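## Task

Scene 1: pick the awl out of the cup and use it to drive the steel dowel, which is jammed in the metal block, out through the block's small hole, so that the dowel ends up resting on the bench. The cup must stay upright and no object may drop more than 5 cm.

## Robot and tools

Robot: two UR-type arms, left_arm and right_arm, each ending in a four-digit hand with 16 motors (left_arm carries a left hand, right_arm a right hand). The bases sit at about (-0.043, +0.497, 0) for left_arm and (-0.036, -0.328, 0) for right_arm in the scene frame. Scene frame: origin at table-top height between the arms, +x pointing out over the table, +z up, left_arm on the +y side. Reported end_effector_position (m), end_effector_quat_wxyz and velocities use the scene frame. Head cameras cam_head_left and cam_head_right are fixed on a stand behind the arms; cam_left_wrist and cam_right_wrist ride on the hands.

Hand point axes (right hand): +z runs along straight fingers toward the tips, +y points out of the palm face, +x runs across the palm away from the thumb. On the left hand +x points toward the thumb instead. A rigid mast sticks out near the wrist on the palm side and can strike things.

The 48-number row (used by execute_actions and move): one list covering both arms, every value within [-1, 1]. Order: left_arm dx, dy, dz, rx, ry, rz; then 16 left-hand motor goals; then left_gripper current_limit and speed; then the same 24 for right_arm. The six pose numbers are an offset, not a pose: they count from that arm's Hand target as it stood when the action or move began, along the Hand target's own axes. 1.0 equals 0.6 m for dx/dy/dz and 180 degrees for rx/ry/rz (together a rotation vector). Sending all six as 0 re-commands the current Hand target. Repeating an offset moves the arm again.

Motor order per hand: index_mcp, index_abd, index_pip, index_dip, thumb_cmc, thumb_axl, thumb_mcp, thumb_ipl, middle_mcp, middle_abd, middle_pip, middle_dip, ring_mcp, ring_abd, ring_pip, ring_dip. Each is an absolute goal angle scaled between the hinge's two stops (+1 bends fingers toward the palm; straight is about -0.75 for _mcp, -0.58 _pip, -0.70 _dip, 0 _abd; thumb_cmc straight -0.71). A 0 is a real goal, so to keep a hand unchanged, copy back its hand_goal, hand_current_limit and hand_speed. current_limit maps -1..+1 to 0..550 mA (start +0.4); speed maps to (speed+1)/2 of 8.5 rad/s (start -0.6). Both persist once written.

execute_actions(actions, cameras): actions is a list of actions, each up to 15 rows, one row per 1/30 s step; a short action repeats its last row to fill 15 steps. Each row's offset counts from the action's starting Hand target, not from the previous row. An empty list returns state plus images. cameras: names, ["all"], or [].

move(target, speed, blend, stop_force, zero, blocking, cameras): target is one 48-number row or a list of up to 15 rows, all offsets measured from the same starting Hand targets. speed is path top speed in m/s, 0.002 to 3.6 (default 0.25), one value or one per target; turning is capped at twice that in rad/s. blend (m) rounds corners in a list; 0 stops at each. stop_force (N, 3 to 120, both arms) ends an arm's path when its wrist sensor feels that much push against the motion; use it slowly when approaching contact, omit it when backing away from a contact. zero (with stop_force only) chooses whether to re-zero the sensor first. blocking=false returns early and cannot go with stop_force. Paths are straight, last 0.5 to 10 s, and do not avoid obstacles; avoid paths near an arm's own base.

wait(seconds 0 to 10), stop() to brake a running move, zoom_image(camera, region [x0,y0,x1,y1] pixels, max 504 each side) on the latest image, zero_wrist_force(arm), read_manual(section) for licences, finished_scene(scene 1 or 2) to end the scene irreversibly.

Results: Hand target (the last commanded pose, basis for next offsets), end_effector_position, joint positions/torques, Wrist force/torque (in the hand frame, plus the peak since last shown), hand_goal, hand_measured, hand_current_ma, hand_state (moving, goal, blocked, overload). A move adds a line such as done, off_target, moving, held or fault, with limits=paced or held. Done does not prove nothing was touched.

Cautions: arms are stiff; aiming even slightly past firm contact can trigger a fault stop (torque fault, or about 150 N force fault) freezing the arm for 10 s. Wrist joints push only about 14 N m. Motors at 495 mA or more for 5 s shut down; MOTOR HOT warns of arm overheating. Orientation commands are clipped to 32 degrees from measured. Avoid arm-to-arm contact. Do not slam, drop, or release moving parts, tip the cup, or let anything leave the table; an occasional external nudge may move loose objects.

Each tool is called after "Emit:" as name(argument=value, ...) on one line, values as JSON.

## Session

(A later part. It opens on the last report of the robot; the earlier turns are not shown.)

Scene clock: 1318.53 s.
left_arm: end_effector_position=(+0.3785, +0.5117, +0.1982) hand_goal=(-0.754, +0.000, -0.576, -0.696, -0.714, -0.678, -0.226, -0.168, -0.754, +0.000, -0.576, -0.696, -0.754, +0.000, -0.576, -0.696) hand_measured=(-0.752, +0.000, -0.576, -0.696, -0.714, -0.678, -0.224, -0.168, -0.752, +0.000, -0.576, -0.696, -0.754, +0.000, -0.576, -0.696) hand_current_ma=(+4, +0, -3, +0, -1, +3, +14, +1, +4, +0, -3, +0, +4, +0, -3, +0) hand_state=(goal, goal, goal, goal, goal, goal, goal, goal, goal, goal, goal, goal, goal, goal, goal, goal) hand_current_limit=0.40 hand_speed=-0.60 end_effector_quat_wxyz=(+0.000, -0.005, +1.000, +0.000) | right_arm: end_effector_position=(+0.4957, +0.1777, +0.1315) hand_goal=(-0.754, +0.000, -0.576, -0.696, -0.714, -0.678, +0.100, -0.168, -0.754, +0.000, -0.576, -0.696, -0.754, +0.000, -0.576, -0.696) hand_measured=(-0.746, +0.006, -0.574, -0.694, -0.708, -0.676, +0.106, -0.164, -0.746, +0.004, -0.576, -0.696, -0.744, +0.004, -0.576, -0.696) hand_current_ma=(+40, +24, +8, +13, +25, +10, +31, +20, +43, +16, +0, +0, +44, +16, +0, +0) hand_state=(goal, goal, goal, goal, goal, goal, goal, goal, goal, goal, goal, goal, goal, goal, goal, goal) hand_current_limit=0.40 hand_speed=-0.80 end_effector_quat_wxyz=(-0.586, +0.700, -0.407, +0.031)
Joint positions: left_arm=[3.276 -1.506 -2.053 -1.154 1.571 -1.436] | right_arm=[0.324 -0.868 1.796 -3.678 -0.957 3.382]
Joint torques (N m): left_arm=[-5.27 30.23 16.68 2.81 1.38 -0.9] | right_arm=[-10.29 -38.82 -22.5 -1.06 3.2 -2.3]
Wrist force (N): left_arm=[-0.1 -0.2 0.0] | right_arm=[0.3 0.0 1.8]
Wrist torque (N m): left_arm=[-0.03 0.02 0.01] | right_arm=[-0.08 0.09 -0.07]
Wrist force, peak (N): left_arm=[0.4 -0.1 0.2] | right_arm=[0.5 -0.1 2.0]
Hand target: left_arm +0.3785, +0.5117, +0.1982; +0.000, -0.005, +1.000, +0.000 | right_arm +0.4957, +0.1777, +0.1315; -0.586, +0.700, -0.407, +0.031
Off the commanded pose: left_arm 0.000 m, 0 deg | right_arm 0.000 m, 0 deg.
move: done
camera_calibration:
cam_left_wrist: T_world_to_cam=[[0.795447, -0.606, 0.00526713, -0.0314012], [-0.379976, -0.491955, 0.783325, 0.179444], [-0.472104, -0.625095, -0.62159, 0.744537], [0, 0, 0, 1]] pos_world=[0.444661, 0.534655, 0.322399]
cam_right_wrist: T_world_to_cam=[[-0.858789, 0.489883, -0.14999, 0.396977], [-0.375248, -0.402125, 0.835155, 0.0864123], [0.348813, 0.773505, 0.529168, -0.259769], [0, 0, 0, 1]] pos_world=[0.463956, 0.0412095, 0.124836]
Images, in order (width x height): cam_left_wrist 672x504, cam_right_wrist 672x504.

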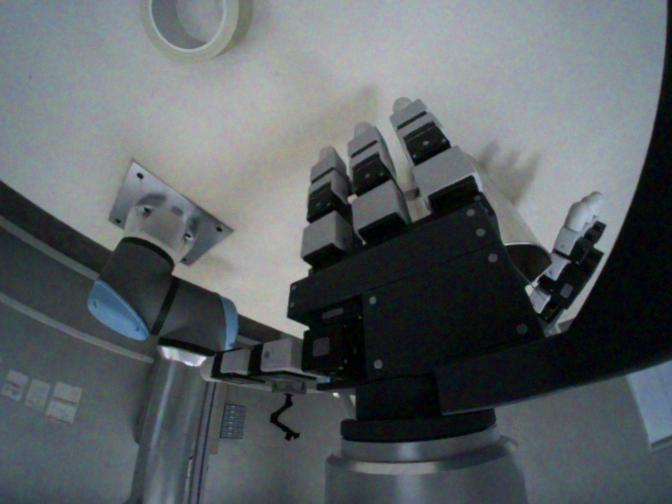

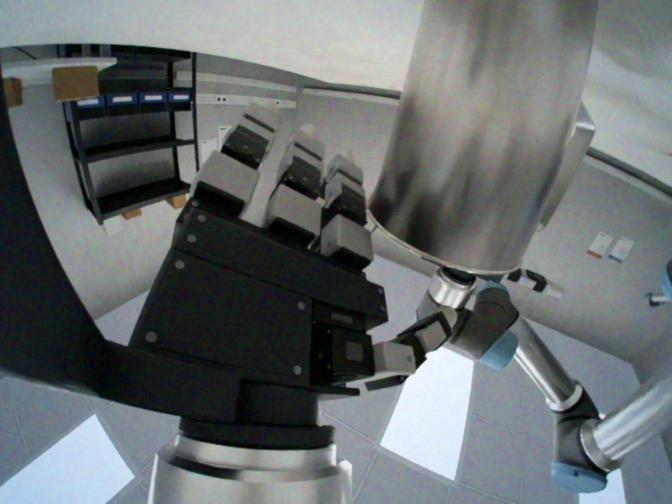

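Emit:
move(target=[[0,0,0,0,0,0,-0.754,0,-0.576,-0.696,-0.714,-0.678,-0.226,-0.168,-0.754,0,-0.576,-0.696,-0.754,0,-0.576,-0.696,0.4,-0.6,0.0045,-0.002,-0.0008,0,0,0,-0.754,0,-0.576,-0.696,-0.714,-0.677,0.1,-0.168,-0.754,0,-0.576,-0.696,-0.754,0,-0.576,-0.696,0.2,-0.8],[0,0,0,0,0,0,-0.754,0,-0.576,-0.696,-0.714,-0.678,-0.226,-0.168,-0.754,0,-0.576,-0.696,-0.754,0,-0.576,-0.696,0.4,-0.6,0.0045,-0.002,-0.0008,0,0,0,-0.754,0,-0.576,-0.696,-0.714,-0.677,0.45,-0.168,-0.754,0,-0.576,-0.696,-0.754,0,-0.576,-0.696,0.2,-0.8]], speed=0.03, cameras=["cam_right_wrist","cam_left_wrist"])

Emit:
zoom_image(camera="cam_right_wrist", region=[320, 180, 480, 340])

Emit:
zoom_image(camera="cam_left_wrist", region=[490, 230, 610, 330])

Scene clock: 1332.97 s.
left_arm: end_effector_position=(+0.3785, +0.5117, +0.1982) hand_goal=(-0.754, +0.000, -0.576, -0.696, -0.714, -0.678, -0.226, -0.168, -0.754, +0.000, -0.576, -0.696, -0.754, +0.000, -0.576, -0.696) hand_measured=(-0.752, +0.000, -0.576, -0.696, -0.714, -0.678, -0.224, -0.168, -0.752, +0.000, -0.576, -0.696, -0.754, +0.000, -0.576, -0.696) hand_current_ma=(+4, +0, -3, +0, -1, +3, +14, +1, +4, +0, -3, +0, +4, +0, -3, +0) hand_state=(goal, goal, goal, goal, goal, goal, goal, goal, goal, goal, goal, goal, goal, goal, goal, goal) hand_current_limit=0.40 hand_speed=-0.60 end_effector_quat_wxyz=(+0.000, -0.005, +1.000, +0.000) | right_arm: end_effector_position=(+0.4979, +0.1756, +0.1315) hand_goal=(-0.754, +0.000, -0.576, -0.696, -0.714, -0.678, +0.450, -0.168, -0.754, +0.000, -0.576, -0.696, -0.754, +0.000, -0.576, -0.696) hand_measured=(-0.746, +0.006, -0.574, -0.694, -0.708, -0.676, +0.450, -0.164, -0.746, +0.004, -0.576, -0.696, -0.744, +0.004, -0.576, -0.696) hand_current_ma=(+40, +24, +8, +13, +25, +10, +1, +19, +43, +16, +0, +0, +44, +16, +0, +0) hand_state=(goal, goal, goal, goal, goal, goal, goal, goal, goal, goal, goal, goal, goal, goal, goal, goal) hand_current_limit=0.20 hand_speed=-0.80 end_effector_quat_wxyz=(-0.586, +0.700, -0.407, +0.031)
Joint positions: left_arm=[3.276 -1.506 -2.053 -1.154 1.571 -1.436] | right_arm=[0.319 -0.867 1.794 -3.676 -0.953 3.38]
Joint torques (N m): left_arm=[-4.98 30.9 18.4 2.63 1.66 -0.64] | right_arm=[13.16 -45.14 -12.02 -3.68 -1.26 1.83]
Wrist force (N): left_arm=[0.2 0.1 0.2] | right_arm=[-0.1 0.0 1.3]
Wrist torque (N m): left_arm=[0.00 -0.01 0.03] | right_arm=[-0.04 0.12 -0.01]
Wrist force, peak (N): left_arm=[0.4 -0.1 -0.1] | right_arm=[0.1 -0.2 2.1]
Hand target: left_arm +0.3785, +0.5117, +0.1982; +0.000, -0.005, +1.000, +0.000 | right_arm +0.4979, +0.1756, +0.1315; -0.586, +0.700, -0.407, +0.031
Off the commanded pose: left_arm 0.000 m, 0 deg | right_arm 0.000 m, 0 deg.
move: done
camera_calibration:
cam_left_wrist: T_world_to_cam=[[0.795447, -0.606, 0.00526713, -0.0314012], [-0.379976, -0.491955, 0.783325, 0.179444], [-0.472104, -0.625095, -0.62159, 0.744537], [0, 0, 0, 1]] pos_world=[0.444661, 0.534655, 0.322399]
cam_right_wrist: T_world_to_cam=[[-0.858794, 0.489871, -0.149997, 0.399835], [-0.375219, -0.402061, 0.835199, 0.0864955], [0.348832, 0.773546, 0.529096, -0.258938], [0, 0, 0, 1]] pos_world=[0.466156, 0.0392097, 0.124736]
Images, in order (width x height): cam_left_wrist 672x504, cam_right_wrist 672x504.

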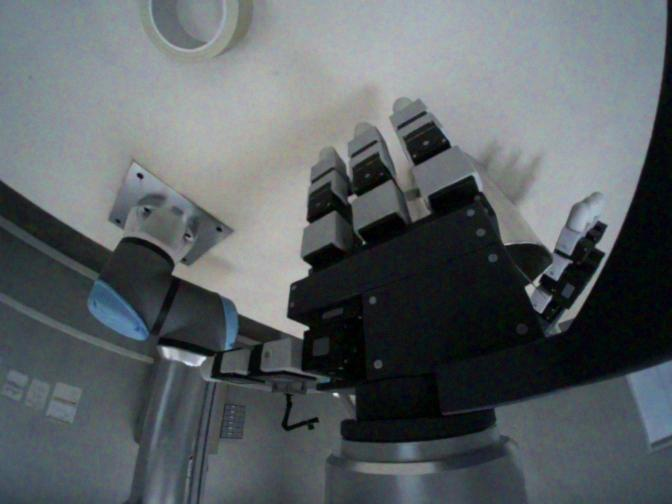

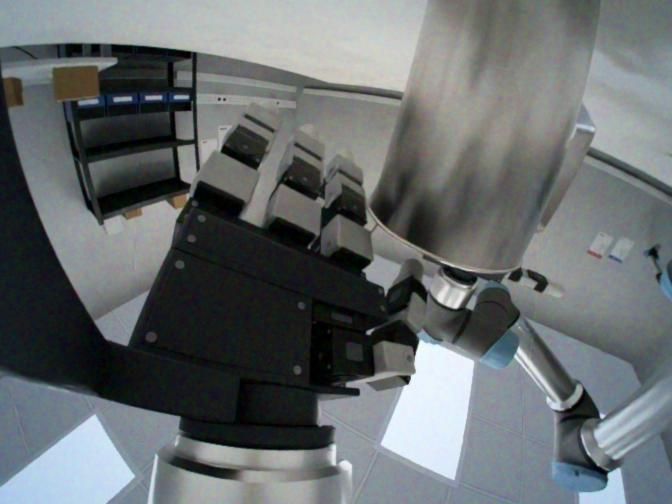

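Scaled by 3.150 from the camera's 672x504 image, which has a finer 960x720 frame.

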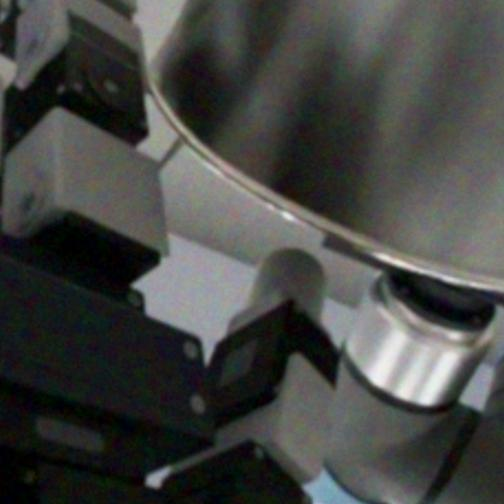

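Scaled by 4.200 from the camera's 672x504 image, which has a finer 960x720 frame.

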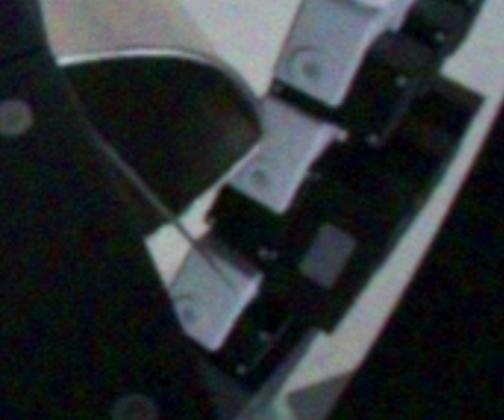

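Emit:
move(target=[0,0,0,0,0,0,-0.754,0,-0.576,-0.696,-0.714,-0.678,-0.226,-0.168,-0.754,0,-0.576,-0.696,-0.754,0,-0.576,-0.696,0.4,-0.6,0,0,0,0,0,0,-0.754,0,-0.576,-0.696,-0.714,-0.677,0.72,0.12,-0.754,0,-0.576,-0.696,-0.754,0,-0.576,-0.696,0.1,-0.85], speed=0.03, cameras=["cam_right_wrist","cam_left_wrist"])

Emit:
zoom_image(camera="cam_right_wrist", region=[320, 180, 480, 340])

Emit:
zoom_image(camera="cam_left_wrist", region=[490, 230, 610, 330])

Scene clock: 1341.67 s.
left_arm: end_effector_position=(+0.3785, +0.5117, +0.1982) hand_goal=(-0.754, +0.000, -0.576, -0.696, -0.714, -0.678, -0.226, -0.168, -0.754, +0.000, -0.576, -0.696, -0.754, +0.000, -0.576, -0.696) hand_measured=(-0.752, +0.000, -0.576, -0.696, -0.714, -0.678, -0.224, -0.168, -0.752, +0.000, -0.576, -0.696, -0.754, +0.000, -0.576, -0.696) hand_current_ma=(+4, +0, -3, +0, -1, +3, +14, +1, +4, +0, -3, +0, +4, +0, -3, +0) hand_state=(goal, goal, goal, goal, goal, goal, goal, goal, goal, goal, goal, goal, goal, goal, goal, goal) hand_current_limit=0.40 hand_speed=-0.60 end_effector_quat_wxyz=(+0.000, -0.005, +1.000, +0.000) | right_arm: end_effector_position=(+0.4979, +0.1756, +0.1315) hand_goal=(-0.754, +0.000, -0.576, -0.696, -0.714, -0.678, +0.720, +0.120, -0.754, +0.000, -0.576, -0.696, -0.754, +0.000, -0.576, -0.696) hand_measured=(-0.746, +0.006, -0.574, -0.694, -0.708, -0.676, +0.640, +0.024, -0.746, +0.004, -0.576, -0.696, -0.744, +0.004, -0.576, -0.696) hand_current_ma=(+40, +24, +8, +13, +25, +13, -303, -299, +43, +16, +0, +0, +44, +16, +0, +0) hand_state=(goal, goal, goal, goal, goal, goal, blocked, moving, goal, goal, goal, goal, goal, goal, goal, goal) hand_current_limit=0.10 hand_speed=-0.85 end_effector_quat_wxyz=(-0.586, +0.700, -0.407, +0.031)
Joint positions: left_arm=[3.276 -1.506 -2.053 -1.154 1.571 -1.436] | right_arm=[0.319 -0.867 1.794 -3.676 -0.953 3.38]
Joint torques (N m): left_arm=[-5.63 30.27 17.81 2.51 1.39 -0.74] | right_arm=[10.55 -53.47 -11.47 -3.31 -1.04 2.29]
Wrist force (N): left_arm=[0.0 0.2 0.2] | right_arm=[-1.4 -0.7 1.5]
Wrist torque (N m): left_arm=[0.01 0.01 0.02] | right_arm=[-0.08 0.07 -0.08]
Wrist force, peak (N): left_arm=[0.2 -0.2 0.2] | right_arm=[-1.9 -0.8 1.6]
Hand target: left_arm +0.3785, +0.5117, +0.1982; +0.000, -0.005, +1.000, +0.000 | right_arm +0.4979, +0.1756, +0.1315; -0.586, +0.700, -0.407, +0.031
Off the commanded pose: left_arm 0.000 m, 0 deg | right_arm 0.000 m, 0 deg.
move: done
camera_calibration:
cam_left_wrist: T_world_to_cam=[[0.795447, -0.606, 0.00526713, -0.0314012], [-0.379976, -0.491955, 0.783325, 0.179444], [-0.472104, -0.625095, -0.62159, 0.744537], [0, 0, 0, 1]] pos_world=[0.444661, 0.534655, 0.322399]
cam_right_wrist: T_world_to_cam=[[-0.858794, 0.489871, -0.149997, 0.39985], [-0.375219, -0.402061, 0.835199, 0.086412], [0.348832, 0.773546, 0.529096, -0.258991], [0, 0, 0, 1]] pos_world=[0.466156, 0.0392097, 0.124836]
Images, in order (width x height): cam_left_wrist 672x504, cam_right_wrist 672x504.

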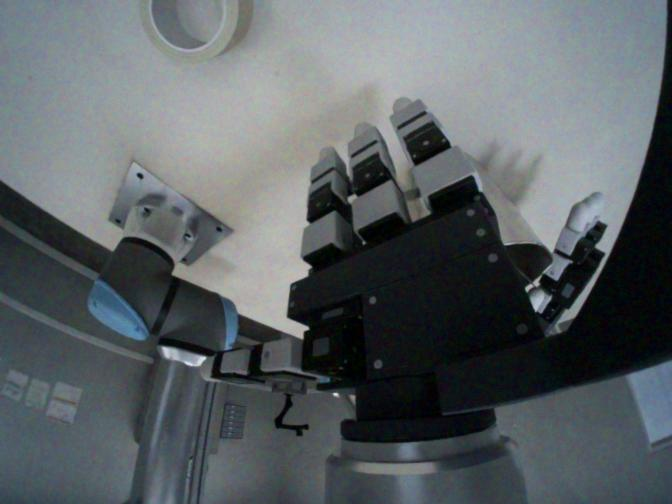

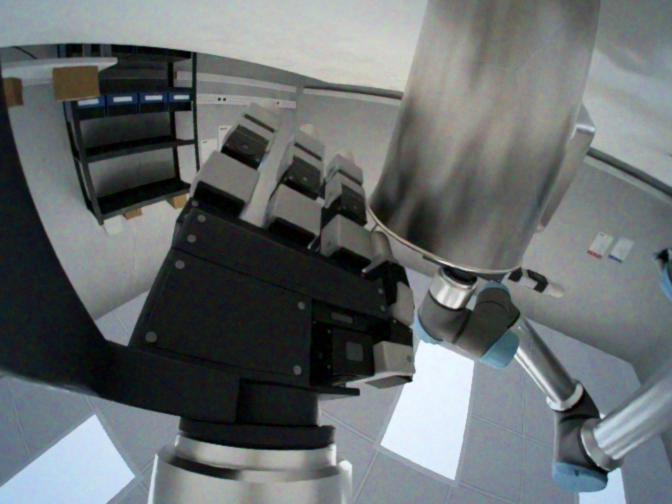

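Scaled by 3.150 from the camera's 672x504 image, which has a finer 960x720 frame.

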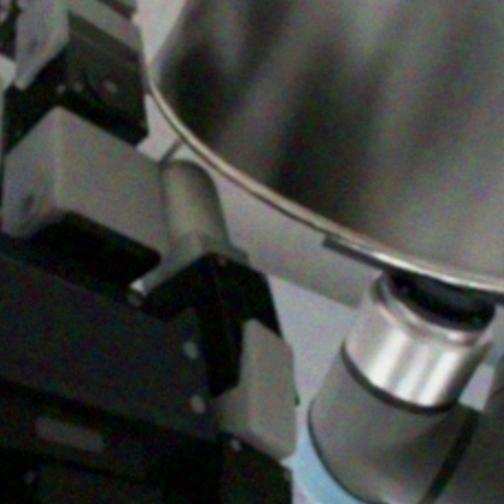

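Scaled by 4.200 from the camera's 672x504 image, which has a finer 960x720 frame.

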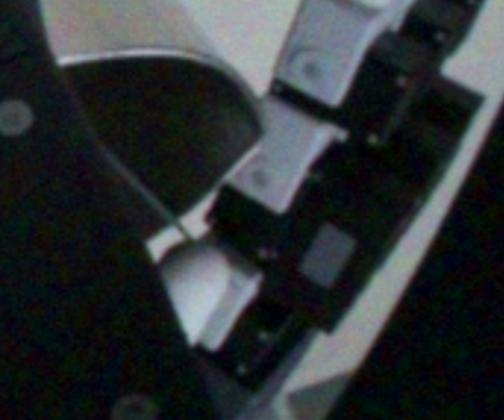

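Emit:
move(target=[[0,0,0,0,0,0,-0.754,0,-0.576,-0.696,-0.714,-0.678,-0.226,-0.168,-0.754,0,-0.576,-0.696,-0.754,0,-0.576,-0.696,0.4,-0.6,0,0,0,0,0,0,-0.754,0,-0.576,-0.696,-0.714,-0.677,0.8,0.3,-0.754,0,-0.576,-0.696,-0.754,0,-0.576,-0.696,0.6,-0.85],[0,0,0,0,0,0,-0.754,0,-0.576,-0.696,-0.714,-0.678,-0.226,-0.168,-0.754,0,-0.576,-0.696,-0.754,0,-0.576,-0.696,0.4,-0.6,-0.0072,-0.0141,-0.0051,0,0,0,-0.754,0,-0.576,-0.696,-0.714,-0.677,0.8,0.3,-0.754,0,-0.576,-0.696,-0.754,0,-0.576,-0.696,0.6,-0.85]], speed=0.02, cameras=["cam_right_wrist","cam_left_wrist"])

Emit:
zoom_image(camera="cam_right_wrist", region=[320, 180, 480, 340])

Emit:
zoom_image(camera="cam_left_wrist", region=[490, 230, 610, 330])

Scene clock: 1353.47 s.
left_arm: end_effector_position=(+0.3785, +0.5117, +0.1982) hand_goal=(-0.754, +0.000, -0.576, -0.696, -0.714, -0.678, -0.226, -0.168, -0.754, +0.000, -0.576, -0.696, -0.754, +0.000, -0.576, -0.696) hand_measured=(-0.752, +0.000, -0.576, -0.696, -0.714, -0.678, -0.224, -0.168, -0.752, +0.000, -0.576, -0.696, -0.754, +0.000, -0.576, -0.696) hand_current_ma=(+4, +0, -3, +0, -1, +3, +14, +1, +4, +0, -3, +0, +4, +0, -3, +0) hand_state=(goal, goal, goal, goal, goal, goal, goal, goal, goal, goal, goal, goal, goal, goal, goal, goal) hand_current_limit=0.40 hand_speed=-0.60 end_effector_quat_wxyz=(+0.000, -0.005, +1.000, +0.000) | right_arm: end_effector_position=(+0.4979, +0.1757, +0.1416) hand_goal=(-0.754, +0.000, -0.576, -0.696, -0.714, -0.678, +0.800, +0.300, -0.754, +0.000, -0.576, -0.696, -0.754, +0.000, -0.576, -0.696) hand_measured=(-0.746, +0.006, -0.574, -0.694, -0.710, -0.672, +0.640, +0.054, -0.746, +0.004, -0.576, -0.696, -0.744, +0.004, -0.576, -0.696) hand_current_ma=(+40, +26, +8, +13, +22, +38, -440, -440, +43, +16, +0, +0, +44, +16, +0, +0) hand_state=(goal, goal, goal, goal, goal, goal, blocked, blocked, goal, goal, goal, goal, goal, goal, goal, goal) hand_current_limit=0.60 hand_speed=-0.85 end_effector_quat_wxyz=(-0.586, +0.700, -0.407, +0.031) end_effector_velocity=(+0.000, +0.000, -0.001) end_effector_angular_velocity=(+0.001, -0.002, +0.000)
Joint positions: left_arm=[3.276 -1.506 -2.053 -1.154 1.571 -1.436] | right_arm=[0.319 -0.886 1.793 -3.656 -0.953 3.38]
Joint velocities: left_arm=[within noise] | right_arm=[0 0.003 0 -0.005 0 0]
Joint torques (N m): left_arm=[-5.38 29.55 16.81 2.73 1.19 -0.74] | right_arm=[-2 -38.12 -21.21 -3.47 -1.31 1.85]
Wrist force (N): left_arm=[0.0 0.0 0.2] | right_arm=[-0.8 0.1 1.7]
Wrist torque (N m): left_arm=[-0.02 0.01 0.01] | right_arm=[-0.08 0.04 -0.04]
Wrist force, peak (N): left_arm=[0.0 -0.1 0.4] | right_arm=[-2.5 -1.2 1.7]
Hand target: left_arm +0.3785, +0.5117, +0.1982; +0.000, -0.005, +1.000, +0.000 | right_arm +0.4979, +0.1757, +0.1414; -0.586, +0.700, -0.407, +0.031
Off the commanded pose: left_arm 0.000 m, 0 deg | right_arm 0.000 m, 0 deg.
move: done
camera_calibration:
cam_left_wrist: T_world_to_cam=[[0.795447, -0.606, 0.00526713, -0.0314012], [-0.379976, -0.491955, 0.783325, 0.179444], [-0.472104, -0.625095, -0.62159, 0.744537], [0, 0, 0, 1]] pos_world=[0.444661, 0.534655, 0.322399]
cam_right_wrist: T_world_to_cam=[[-0.858789, 0.489883, -0.14999, 0.401361], [-0.375248, -0.402125, 0.835155, 0.0779985], [0.348813, 0.773505, 0.529168, -0.264334], [0, 0, 0, 1]] pos_world=[0.466156, 0.0392095, 0.134936]
Images, in order (width x height): cam_left_wrist 672x504, cam_right_wrist 672x504.

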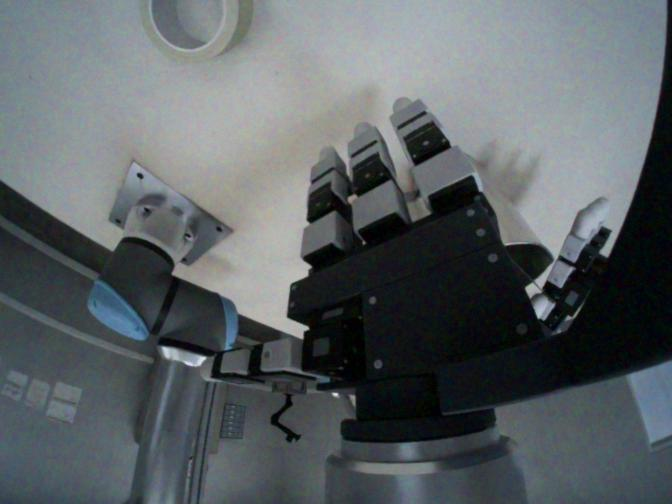

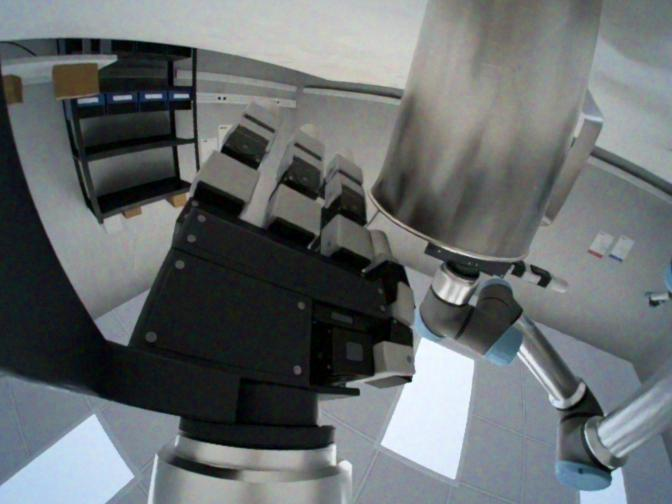

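Scaled by 3.150 from the camera's 672x504 image, which has a finer 960x720 frame.

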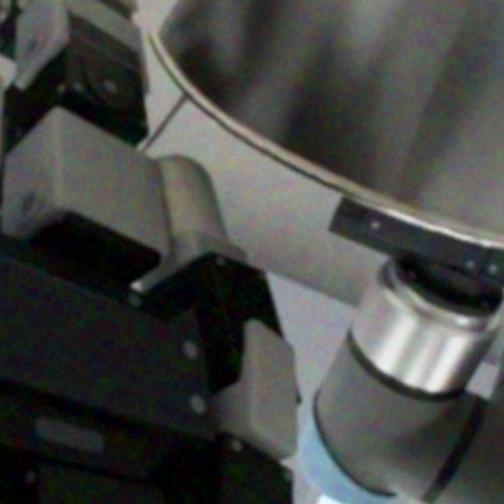

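Scaled by 4.200 from the camera's 672x504 image, which has a finer 960x720 frame.

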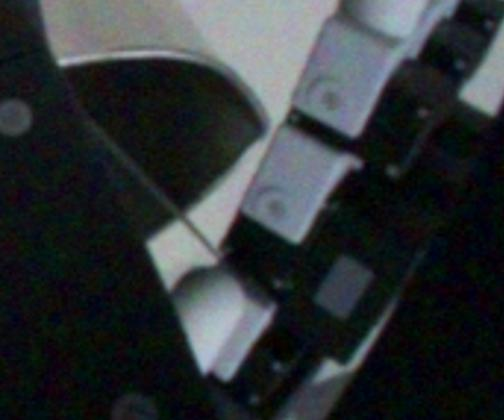

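Emit:
move(target=[[0,0,0,0,0,0,-0.754,0,-0.576,-0.696,-0.714,-0.678,-0.226,-0.168,-0.754,0,-0.576,-0.696,-0.754,0,-0.576,-0.696,0.4,-0.6,0,0,0,0,0,0,-0.754,0,-0.576,-0.696,-0.714,-0.677,0.45,-0.168,-0.754,0,-0.576,-0.696,-0.754,0,-0.576,-0.696,0.2,-0.8],[0,0,0,0,0,0,-0.754,0,-0.576,-0.696,-0.714,-0.678,-0.226,-0.168,-0.754,0,-0.576,-0.696,-0.754,0,-0.576,-0.696,0.4,-0.6,0.0072,0.0073,0.024,0,0,0,-0.754,0,-0.576,-0.696,-0.714,-0.677,0.45,-0.168,-0.754,0,-0.576,-0.696,-0.754,0,-0.576,-0.696,0.2,-0.8]], speed=0.03, cameras=["cam_right_wrist","cam_left_wrist"])

Emit:
zoom_image(camera="cam_right_wrist", region=[320, 180, 480, 340])

Emit:
zoom_image(camera="cam_left_wrist", region=[490, 230, 610, 330])

Scene clock: 1367.30 s.
left_arm: end_effector_position=(+0.3785, +0.5117, +0.1982) hand_goal=(-0.754, +0.000, -0.576, -0.696, -0.714, -0.678, -0.226, -0.168, -0.754, +0.000, -0.576, -0.696, -0.754, +0.000, -0.576, -0.696) hand_measured=(-0.752, +0.000, -0.576, -0.696, -0.714, -0.678, -0.224, -0.168, -0.752, +0.000, -0.576, -0.696, -0.754, +0.000, -0.576, -0.696) hand_current_ma=(+4, +0, -3, +0, -1, +3, +14, +1, +4, +0, -3, +0, +4, +0, -3, +0) hand_state=(goal, goal, goal, goal, goal, goal, goal, goal, goal, goal, goal, goal, goal, goal, goal, goal) hand_current_limit=0.40 hand_speed=-0.60 end_effector_quat_wxyz=(+0.000, -0.005, +1.000, +0.000) | right_arm: end_effector_position=(+0.5060, +0.1847, +0.1313) hand_goal=(-0.754, +0.000, -0.576, -0.696, -0.714, -0.678, +0.450, -0.168, -0.754, +0.000, -0.576, -0.696, -0.754, +0.000, -0.576, -0.696) hand_measured=(-0.746, +0.006, -0.574, -0.694, -0.710, -0.672, +0.456, -0.164, -0.746, +0.004, -0.576, -0.696, -0.744, +0.004, -0.576, -0.696) hand_current_ma=(+40, +26, +8, +13, +22, +38, +35, +21, +43, +16, +0, +0, +44, +16, +0, +0) hand_state=(goal, goal, goal, goal, goal, goal, goal, goal, goal, goal, goal, goal, goal, goal, goal, goal) hand_current_limit=0.20 hand_speed=-0.80 end_effector_quat_wxyz=(-0.586, +0.700, -0.407, +0.031) end_effector_velocity=(-0.002, +0.000, +0.001) end_effector_angular_velocity=(+0.000, +0.000, +0.001)
Joint positions: left_arm=[3.276 -1.506 -2.053 -1.154 1.571 -1.436] | right_arm=[0.33 -0.849 1.755 -3.658 -0.962 3.385]
Joint velocities: left_arm=[within noise] | right_arm=[0.001 -0.005 0.005 -0.001 0 0]
Joint torques (N m): left_arm=[-4.81 30.72 18.11 2.55 1.79 -0.59] | right_arm=[-5.63 -55.46 -8.1 -3.08 0.82 1.23]
Wrist force (N): left_arm=[0.0 0.0 0.0] | right_arm=[-0.9 0.0 1.4]
Wrist torque (N m): left_arm=[0.00 0.00 0.02] | right_arm=[-0.07 0.06 -0.15]
Wrist force, peak (N): left_arm=[0.4 0.1 0.1] | right_arm=[-1.1 -0.1 1.7]
Hand target: left_arm +0.3785, +0.5117, +0.1982; +0.000, -0.005, +1.000, +0.000 | right_arm +0.5060, +0.1846, +0.1314; -0.586, +0.700, -0.407, +0.031
Off the commanded pose: left_arm 0.000 m, 0 deg | right_arm 0.000 m, 0 deg.
move: done
camera_calibration:
cam_left_wrist: T_world_to_cam=[[0.795447, -0.606, 0.00526713, -0.0314012], [-0.379976, -0.491955, 0.783325, 0.179444], [-0.472104, -0.625095, -0.62159, 0.744537], [0, 0, 0, 1]] pos_world=[0.444661, 0.534655, 0.322399]
cam_right_wrist: T_world_to_cam=[[-0.858789, 0.489883, -0.14999, 0.402363], [-0.375248, -0.402125, 0.835155, 0.0932593], [0.348813, 0.773505, 0.529168, -0.268671], [0, 0, 0, 1]] pos_world=[0.474256, 0.0482095, 0.124636]
Images, in order (width x height): cam_left_wrist 672x504, cam_right_wrist 672x504.

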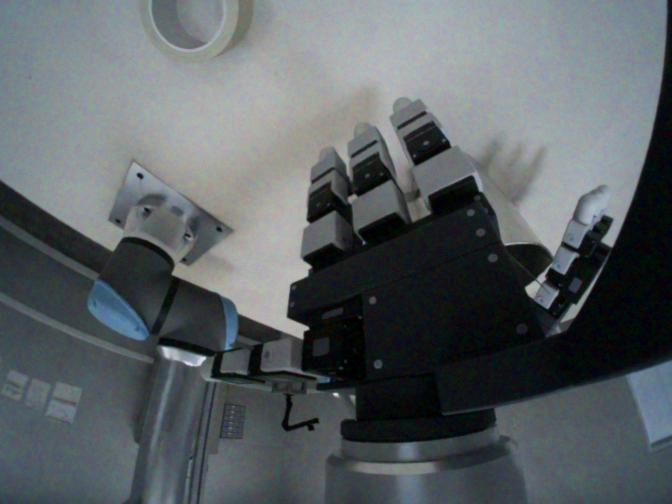

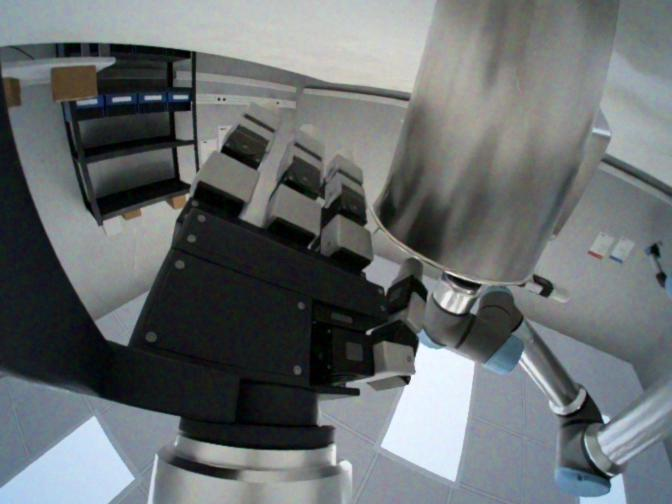

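Scaled by 3.150 from the camera's 672x504 image, which has a finer 960x720 frame.

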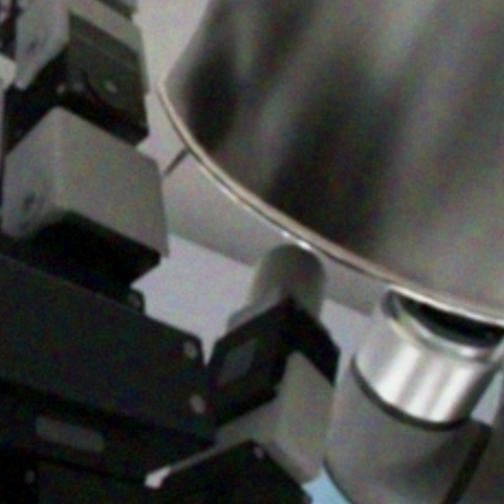

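Scaled by 4.200 from the camera's 672x504 image, which has a finer 960x720 frame.

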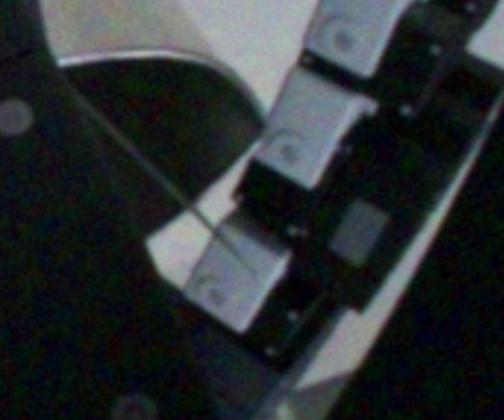

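Emit:
move(target=[0,0,0,0,0,0,-0.754,0,-0.576,-0.696,-0.714,-0.678,-0.226,-0.168,-0.754,0,-0.576,-0.696,-0.754,0,-0.576,-0.696,0.4,-0.6,0.003,-0.0065,0.0135,0,0,0,-0.754,0,-0.576,-0.696,-0.714,-0.677,0.45,-0.168,-0.754,0,-0.576,-0.696,-0.754,0,-0.576,-0.696,0.2,-0.8], speed=0.03, cameras=["cam_right_wrist","cam_left_wrist"])

Emit:
zoom_image(camera="cam_right_wrist", region=[320, 180, 480, 340])

Emit:
zoom_image(camera="cam_left_wrist", region=[490, 230, 610, 330])

Scene clock: 1379.73 s.
left_arm: end_effector_position=(+0.3785, +0.5117, +0.1982) hand_goal=(-0.754, +0.000, -0.576, -0.696, -0.714, -0.678, -0.226, -0.168, -0.754, +0.000, -0.576, -0.696, -0.754, +0.000, -0.576, -0.696) hand_measured=(-0.752, +0.000, -0.576, -0.696, -0.714, -0.678, -0.224, -0.168, -0.752, +0.000, -0.576, -0.696, -0.754, +0.000, -0.576, -0.696) hand_current_ma=(+4, +0, -3, +0, -1, +3, +14, +1, +4, +0, -3, +0, +4, +0, -3, +0) hand_state=(goal, goal, goal, goal, goal, goal, goal, goal, goal, goal, goal, goal, goal, goal, goal, goal) hand_current_limit=0.40 hand_speed=-0.60 end_effector_quat_wxyz=(+0.000, -0.005, +1.000, +0.000) | right_arm: end_effector_position=(+0.5135, +0.1899, +0.1313) hand_goal=(-0.754, +0.000, -0.576, -0.696, -0.714, -0.678, +0.450, -0.168, -0.754, +0.000, -0.576, -0.696, -0.754, +0.000, -0.576, -0.696) hand_measured=(-0.746, +0.006, -0.574, -0.694, -0.710, -0.672, +0.456, -0.164, -0.746, +0.004, -0.576, -0.696, -0.744, +0.004, -0.576, -0.696) hand_current_ma=(+40, +26, +8, +13, +22, +38, +35, +21, +43, +16, +0, +0, +44, +16, +0, +0) hand_state=(goal, goal, goal, goal, goal, goal, goal, goal, goal, goal, goal, goal, goal, goal, goal, goal) hand_current_limit=0.20 hand_speed=-0.80 end_effector_quat_wxyz=(-0.586, +0.700, -0.407, +0.031) end_effector_velocity=(-0.002, -0.001, -0.001) end_effector_angular_velocity=(+0.000, +0.002, +0.000)
Joint positions: left_arm=[3.276 -1.506 -2.053 -1.154 1.571 -1.436] | right_arm=[0.334 -0.834 1.724 -3.643 -0.966 3.387]
Joint velocities: left_arm=[within noise] | right_arm=[0 -0.001 0.005 -0.003 0 0]
Joint torques (N m): left_arm=[-5.86 29.82 18.79 2.46 1.2 -0.67] | right_arm=[5.66 -57.83 -6.9 -3.37 -0.41 1.77]
Wrist force (N): left_arm=[0.1 0.1 0.1] | right_arm=[-0.9 0.1 1.5]
Wrist torque (N m): left_arm=[0.00 -0.01 0.03] | right_arm=[-0.06 0.07 -0.15]
Wrist force, peak (N): left_arm=[0.4 0.0 0.1] | right_arm=[-1.0 0.0 1.8]
Hand target: left_arm +0.3785, +0.5117, +0.1982; +0.000, -0.005, +1.000, +0.000 | right_arm +0.5135, +0.1898, +0.1314; -0.586, +0.700, -0.407, +0.031
Off the commanded pose: left_arm 0.000 m, 0 deg | right_arm 0.000 m, 0 deg.
move: done
camera_calibration:
cam_left_wrist: T_world_to_cam=[[0.795447, -0.606, 0.00526713, -0.0314012], [-0.379976, -0.491955, 0.783325, 0.179444], [-0.472104, -0.625095, -0.62159, 0.744537], [0, 0, 0, 1]] pos_world=[0.444661, 0.534655, 0.322399]
cam_right_wrist: T_world_to_cam=[[-0.858821, 0.489871, -0.149845, 0.406255], [-0.375058, -0.402034, 0.835284, 0.098053], [0.348939, 0.77356, 0.529006, -0.275352], [0, 0, 0, 1]] pos_world=[0.481757, 0.0534097, 0.124636]
Images, in order (width x height): cam_left_wrist 672x504, cam_right_wrist 672x504.

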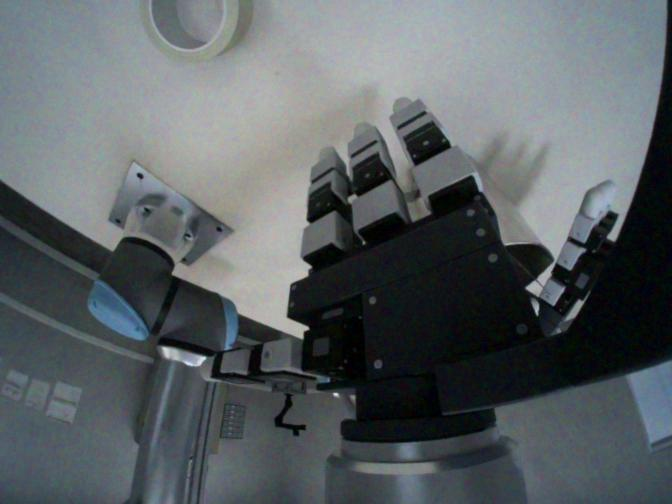

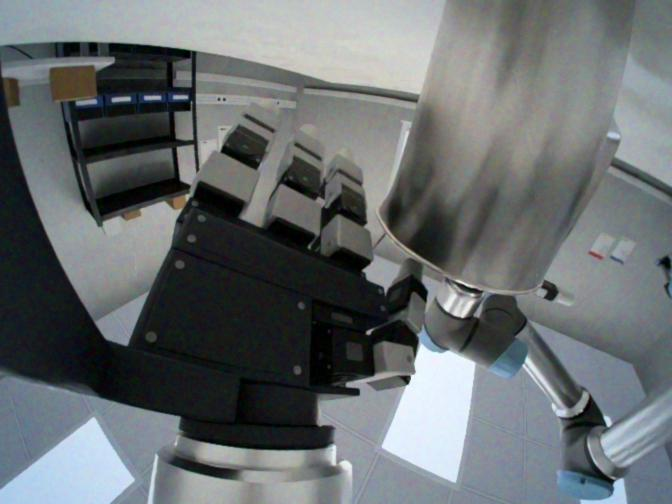

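Scaled by 3.150 from the camera's 672x504 image, which has a finer 960x720 frame.

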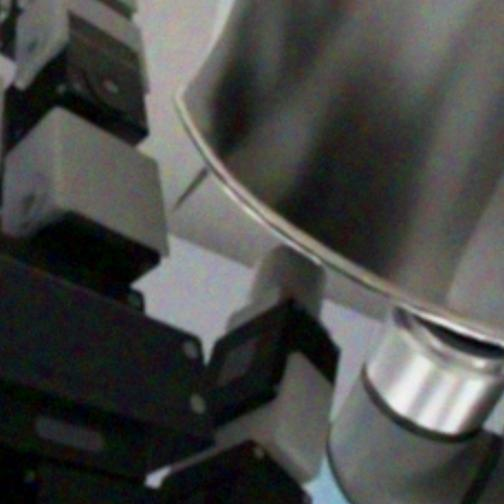

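Scaled by 4.200 from the camera's 672x504 image, which has a finer 960x720 frame.

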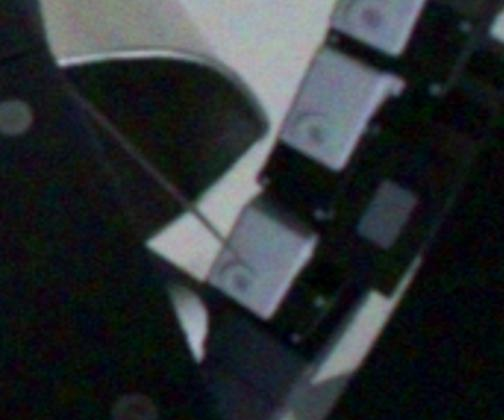

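Emit:
move(target=[[0,0,0,0,0,0,-0.754,0,-0.576,-0.696,-0.714,-0.678,-0.226,-0.168,-0.754,0,-0.576,-0.696,-0.754,0,-0.576,-0.696,0.4,-0.6,0,0,0,0,0,0,-0.754,0,-0.576,-0.696,-0.714,-0.677,0.72,0.12,-0.754,0,-0.576,-0.696,-0.754,0,-0.576,-0.696,0.1,-0.85],[0,0,0,0,0,0,-0.754,0,-0.576,-0.696,-0.714,-0.678,-0.226,-0.168,-0.754,0,-0.576,-0.696,-0.754,0,-0.576,-0.696,0.4,-0.6,0,0,0,0,0,0,-0.754,0,-0.576,-0.696,-0.714,-0.677,0.8,0.3,-0.754,0,-0.576,-0.696,-0.754,0,-0.576,-0.696,0.6,-0.85]], speed=0.03, cameras=["cam_right_wrist","cam_left_wrist"])

Emit:
zoom_image(camera="cam_right_wrist", region=[320, 180, 480, 340])

Emit:
zoom_image(camera="cam_left_wrist", region=[490, 230, 610, 330])

Scene clock: 1387.67 s.
left_arm: end_effector_position=(+0.3785, +0.5117, +0.1982) hand_goal=(-0.754, +0.000, -0.576, -0.696, -0.714, -0.678, -0.226, -0.168, -0.754, +0.000, -0.576, -0.696, -0.754, +0.000, -0.576, -0.696) hand_measured=(-0.752, +0.000, -0.576, -0.696, -0.714, -0.678, -0.224, -0.168, -0.752, +0.000, -0.576, -0.696, -0.754, +0.000, -0.576, -0.696) hand_current_ma=(+4, +0, -3, +0, -1, +3, +14, +1, +4, +0, -3, +0, +4, +0, -3, +0) hand_state=(goal, goal, goal, goal, goal, goal, goal, goal, goal, goal, goal, goal, goal, goal, goal, goal) hand_current_limit=0.40 hand_speed=-0.60 end_effector_quat_wxyz=(+0.000, -0.005, +1.000, +0.000) | right_arm: end_effector_position=(+0.5135, +0.1898, +0.1314) hand_goal=(-0.754, +0.000, -0.576, -0.696, -0.714, -0.678, +0.800, +0.300, -0.754, +0.000, -0.576, -0.696, -0.754, +0.000, -0.576, -0.696) hand_measured=(-0.746, +0.006, -0.574, -0.694, -0.710, -0.674, +0.638, +0.058, -0.746, +0.004, -0.576, -0.696, -0.744, +0.004, -0.576, -0.696) hand_current_ma=(+40, +26, +8, +13, +22, +17, -440, -440, +43, +16, +0, +0, +44, +16, +0, +0) hand_state=(goal, goal, goal, goal, goal, goal, blocked, blocked, goal, goal, goal, goal, goal, goal, goal, goal) hand_current_limit=0.60 hand_speed=-0.85 end_effector_quat_wxyz=(-0.586, +0.700, -0.407, +0.031)
Joint positions: left_arm=[3.276 -1.506 -2.053 -1.154 1.571 -1.436] | right_arm=[0.334 -0.835 1.724 -3.643 -0.966 3.387]
Joint torques (N m): left_arm=[-5.86 29.96 18.8 2.27 1.38 -0.32] | right_arm=[-10.71 -52.96 -7.13 -2.33 1.93 -2.24]
Wrist force (N): left_arm=[0.0 -0.1 0.2] | right_arm=[-0.8 0.0 1.2]
Wrist torque (N m): left_arm=[-0.03 0.00 0.02] | right_arm=[-0.05 0.05 -0.13]
Wrist force, peak (N): left_arm=[0.3 -0.1 0.3] | right_arm=[-3.2 -0.4 1.4]
Hand target: left_arm +0.3785, +0.5117, +0.1982; +0.000, -0.005, +1.000, +0.000 | right_arm +0.5135, +0.1898, +0.1314; -0.586, +0.700, -0.407, +0.031
Off the commanded pose: left_arm 0.000 m, 0 deg | right_arm 0.000 m, 0 deg.
move: done
camera_calibration:
cam_left_wrist: T_world_to_cam=[[0.795447, -0.606, 0.00526713, -0.0314012], [-0.379976, -0.491955, 0.783325, 0.179444], [-0.472104, -0.625095, -0.62159, 0.744537], [0, 0, 0, 1]] pos_world=[0.444661, 0.534655, 0.322399]
cam_right_wrist: T_world_to_cam=[[-0.858789, 0.489883, -0.14999, 0.406272], [-0.375248, -0.402125, 0.835155, 0.0980812], [0.348813, 0.773505, 0.529168, -0.275362], [0, 0, 0, 1]] pos_world=[0.481756, 0.0534095, 0.124736]
Images, in order (width x height): cam_left_wrist 672x504, cam_right_wrist 672x504.

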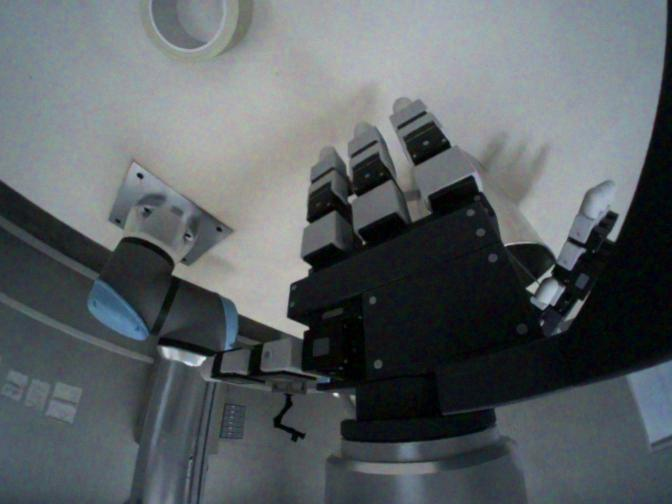

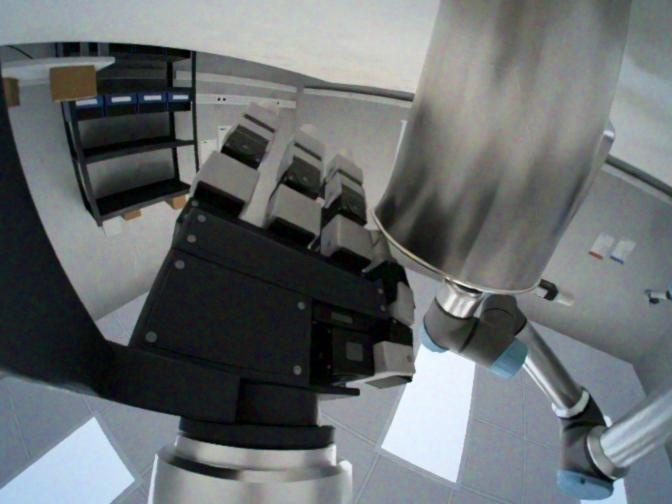

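Scaled by 3.150 from the camera's 672x504 image, which has a finer 960x720 frame.

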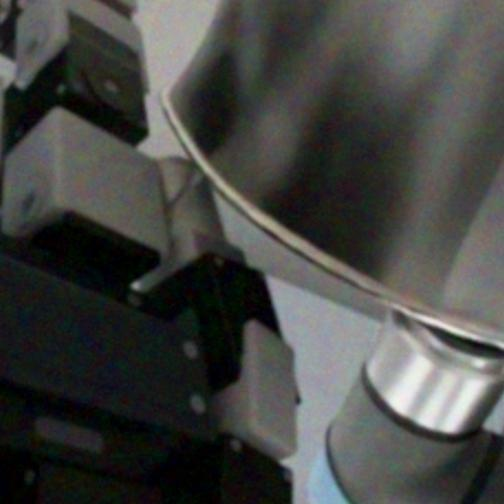

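Scaled by 4.200 from the camera's 672x504 image, which has a finer 960x720 frame.

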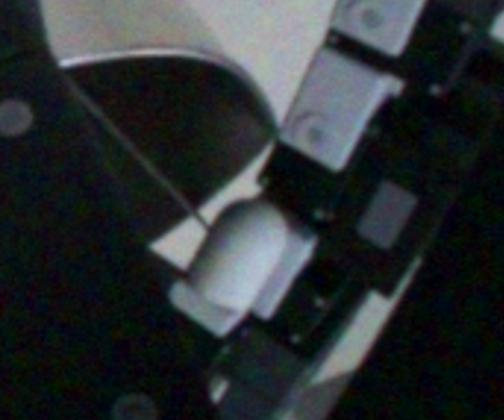

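Emit:
move(target=[0,0,0,0,0,0,-0.754,0,-0.576,-0.696,-0.714,-0.678,-0.226,-0.168,-0.754,0,-0.576,-0.696,-0.754,0,-0.576,-0.696,0.4,-0.6,-0.0108,-0.0212,-0.0077,0,0,0,-0.754,0,-0.576,-0.696,-0.714,-0.677,0.8,0.3,-0.754,0,-0.576,-0.696,-0.754,0,-0.576,-0.696,0.7,-0.85], speed=0.02, cameras=["cam_right_wrist","cam_left_wrist"])

Emit:
zoom_image(camera="cam_right_wrist", region=[320, 180, 480, 340])

Emit:
zoom_image(camera="cam_left_wrist", region=[490, 230, 610, 330])

Scene clock: 1399.07 s.
left_arm: end_effector_position=(+0.3785, +0.5117, +0.1982) hand_goal=(-0.754, +0.000, -0.576, -0.696, -0.714, -0.678, -0.226, -0.168, -0.754, +0.000, -0.576, -0.696, -0.754, +0.000, -0.576, -0.696) hand_measured=(-0.752, +0.000, -0.576, -0.696, -0.714, -0.678, -0.224, -0.168, -0.752, +0.000, -0.576, -0.696, -0.754, +0.000, -0.576, -0.696) hand_current_ma=(+4, +0, -3, +0, -1, +3, +14, +1, +4, +0, -3, +0, +4, +0, -3, +0) hand_state=(goal, goal, goal, goal, goal, goal, goal, goal, goal, goal, goal, goal, goal, goal, goal, goal) hand_current_limit=0.40 hand_speed=-0.60 end_effector_quat_wxyz=(+0.000, -0.005, +1.000, +0.000) | right_arm: end_effector_position=(+0.5135, +0.1899, +0.1465) hand_goal=(-0.754, +0.000, -0.576, -0.696, -0.714, -0.678, +0.800, +0.300, -0.754, +0.000, -0.576, -0.696, -0.754, +0.000, -0.576, -0.696) hand_measured=(-0.746, +0.006, -0.574, -0.694, -0.710, -0.674, +0.638, +0.058, -0.746, +0.004, -0.576, -0.696, -0.744, +0.004, -0.576, -0.696) hand_current_ma=(+40, +26, +8, +13, +22, +17, -468, -468, +43, +16, +0, +0, +44, +16, +0, +0) hand_state=(goal, goal, goal, goal, goal, goal, blocked, blocked, goal, goal, goal, goal, goal, goal, goal, goal) hand_current_limit=0.70 hand_speed=-0.85 end_effector_quat_wxyz=(-0.586, +0.700, -0.407, +0.031)
Joint positions: left_arm=[3.276 -1.506 -2.053 -1.154 1.571 -1.436] | right_arm=[0.334 -0.862 1.723 -3.614 -0.966 3.387]
Joint torques (N m): left_arm=[-5.94 29.22 17.58 2.19 1.7 -0.39] | right_arm=[-8.22 -40.33 -20.01 -3.64 1.51 -0.46]
Wrist force (N): left_arm=[0.0 0.1 0.3] | right_arm=[-0.8 0.0 1.6]
Wrist torque (N m): left_arm=[-0.02 0.01 0.01] | right_arm=[-0.08 0.05 -0.13]
Wrist force, peak (N): left_arm=[0.3 -0.1 0.2] | right_arm=[-1.2 -0.1 1.5]
Hand target: left_arm +0.3785, +0.5117, +0.1982; +0.000, -0.005, +1.000, +0.000 | right_arm +0.5135, +0.1899, +0.1464; -0.586, +0.700, -0.407, +0.031
Off the commanded pose: left_arm 0.000 m, 0 deg | right_arm 0.000 m, 0 deg.
move: done
camera_calibration:
cam_left_wrist: T_world_to_cam=[[0.795447, -0.606, 0.00526713, -0.0314012], [-0.379976, -0.491955, 0.783325, 0.179444], [-0.472104, -0.625095, -0.62159, 0.744537], [0, 0, 0, 1]] pos_world=[0.444661, 0.534655, 0.322399]
cam_right_wrist: T_world_to_cam=[[-0.858789, 0.489883, -0.14999, 0.408622], [-0.375248, -0.402125, 0.835155, 0.0855078], [0.348813, 0.773505, 0.529168, -0.283387], [0, 0, 0, 1]] pos_world=[0.481856, 0.0534095, 0.139836]
Images, in order (width x height): cam_left_wrist 672x504, cam_right_wrist 672x504.

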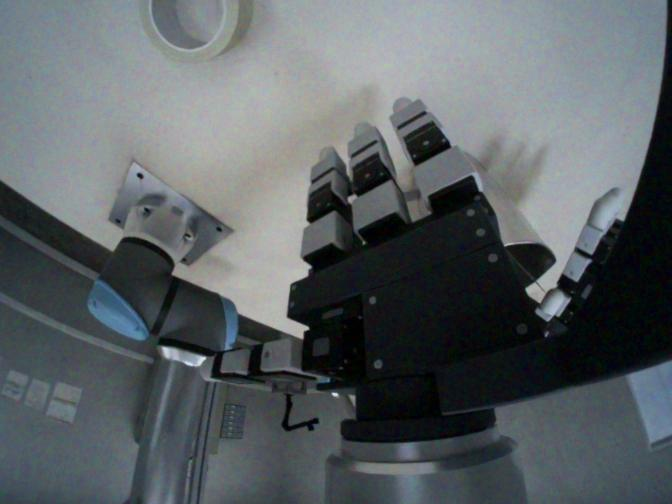

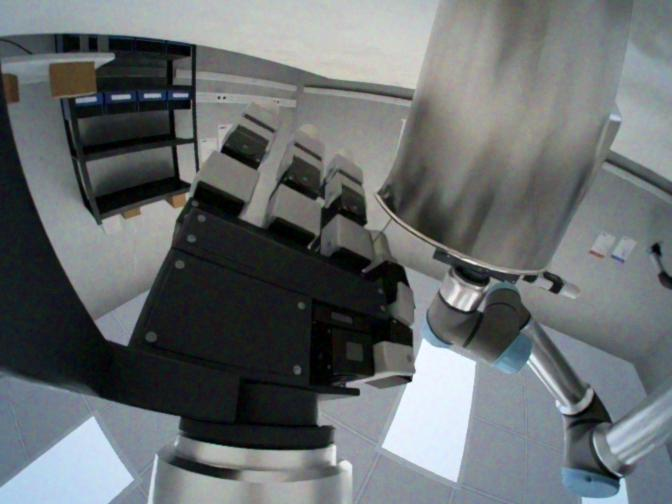

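Scaled by 3.150 from the camera's 672x504 image, which has a finer 960x720 frame.

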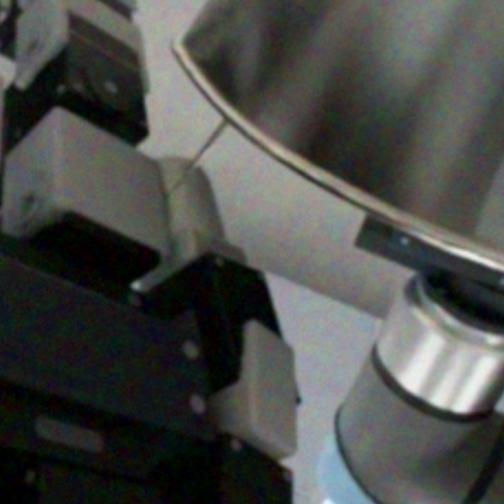

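Scaled by 4.200 from the camera's 672x504 image, which has a finer 960x720 frame.

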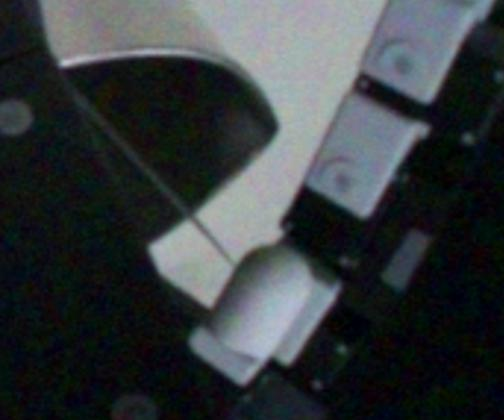

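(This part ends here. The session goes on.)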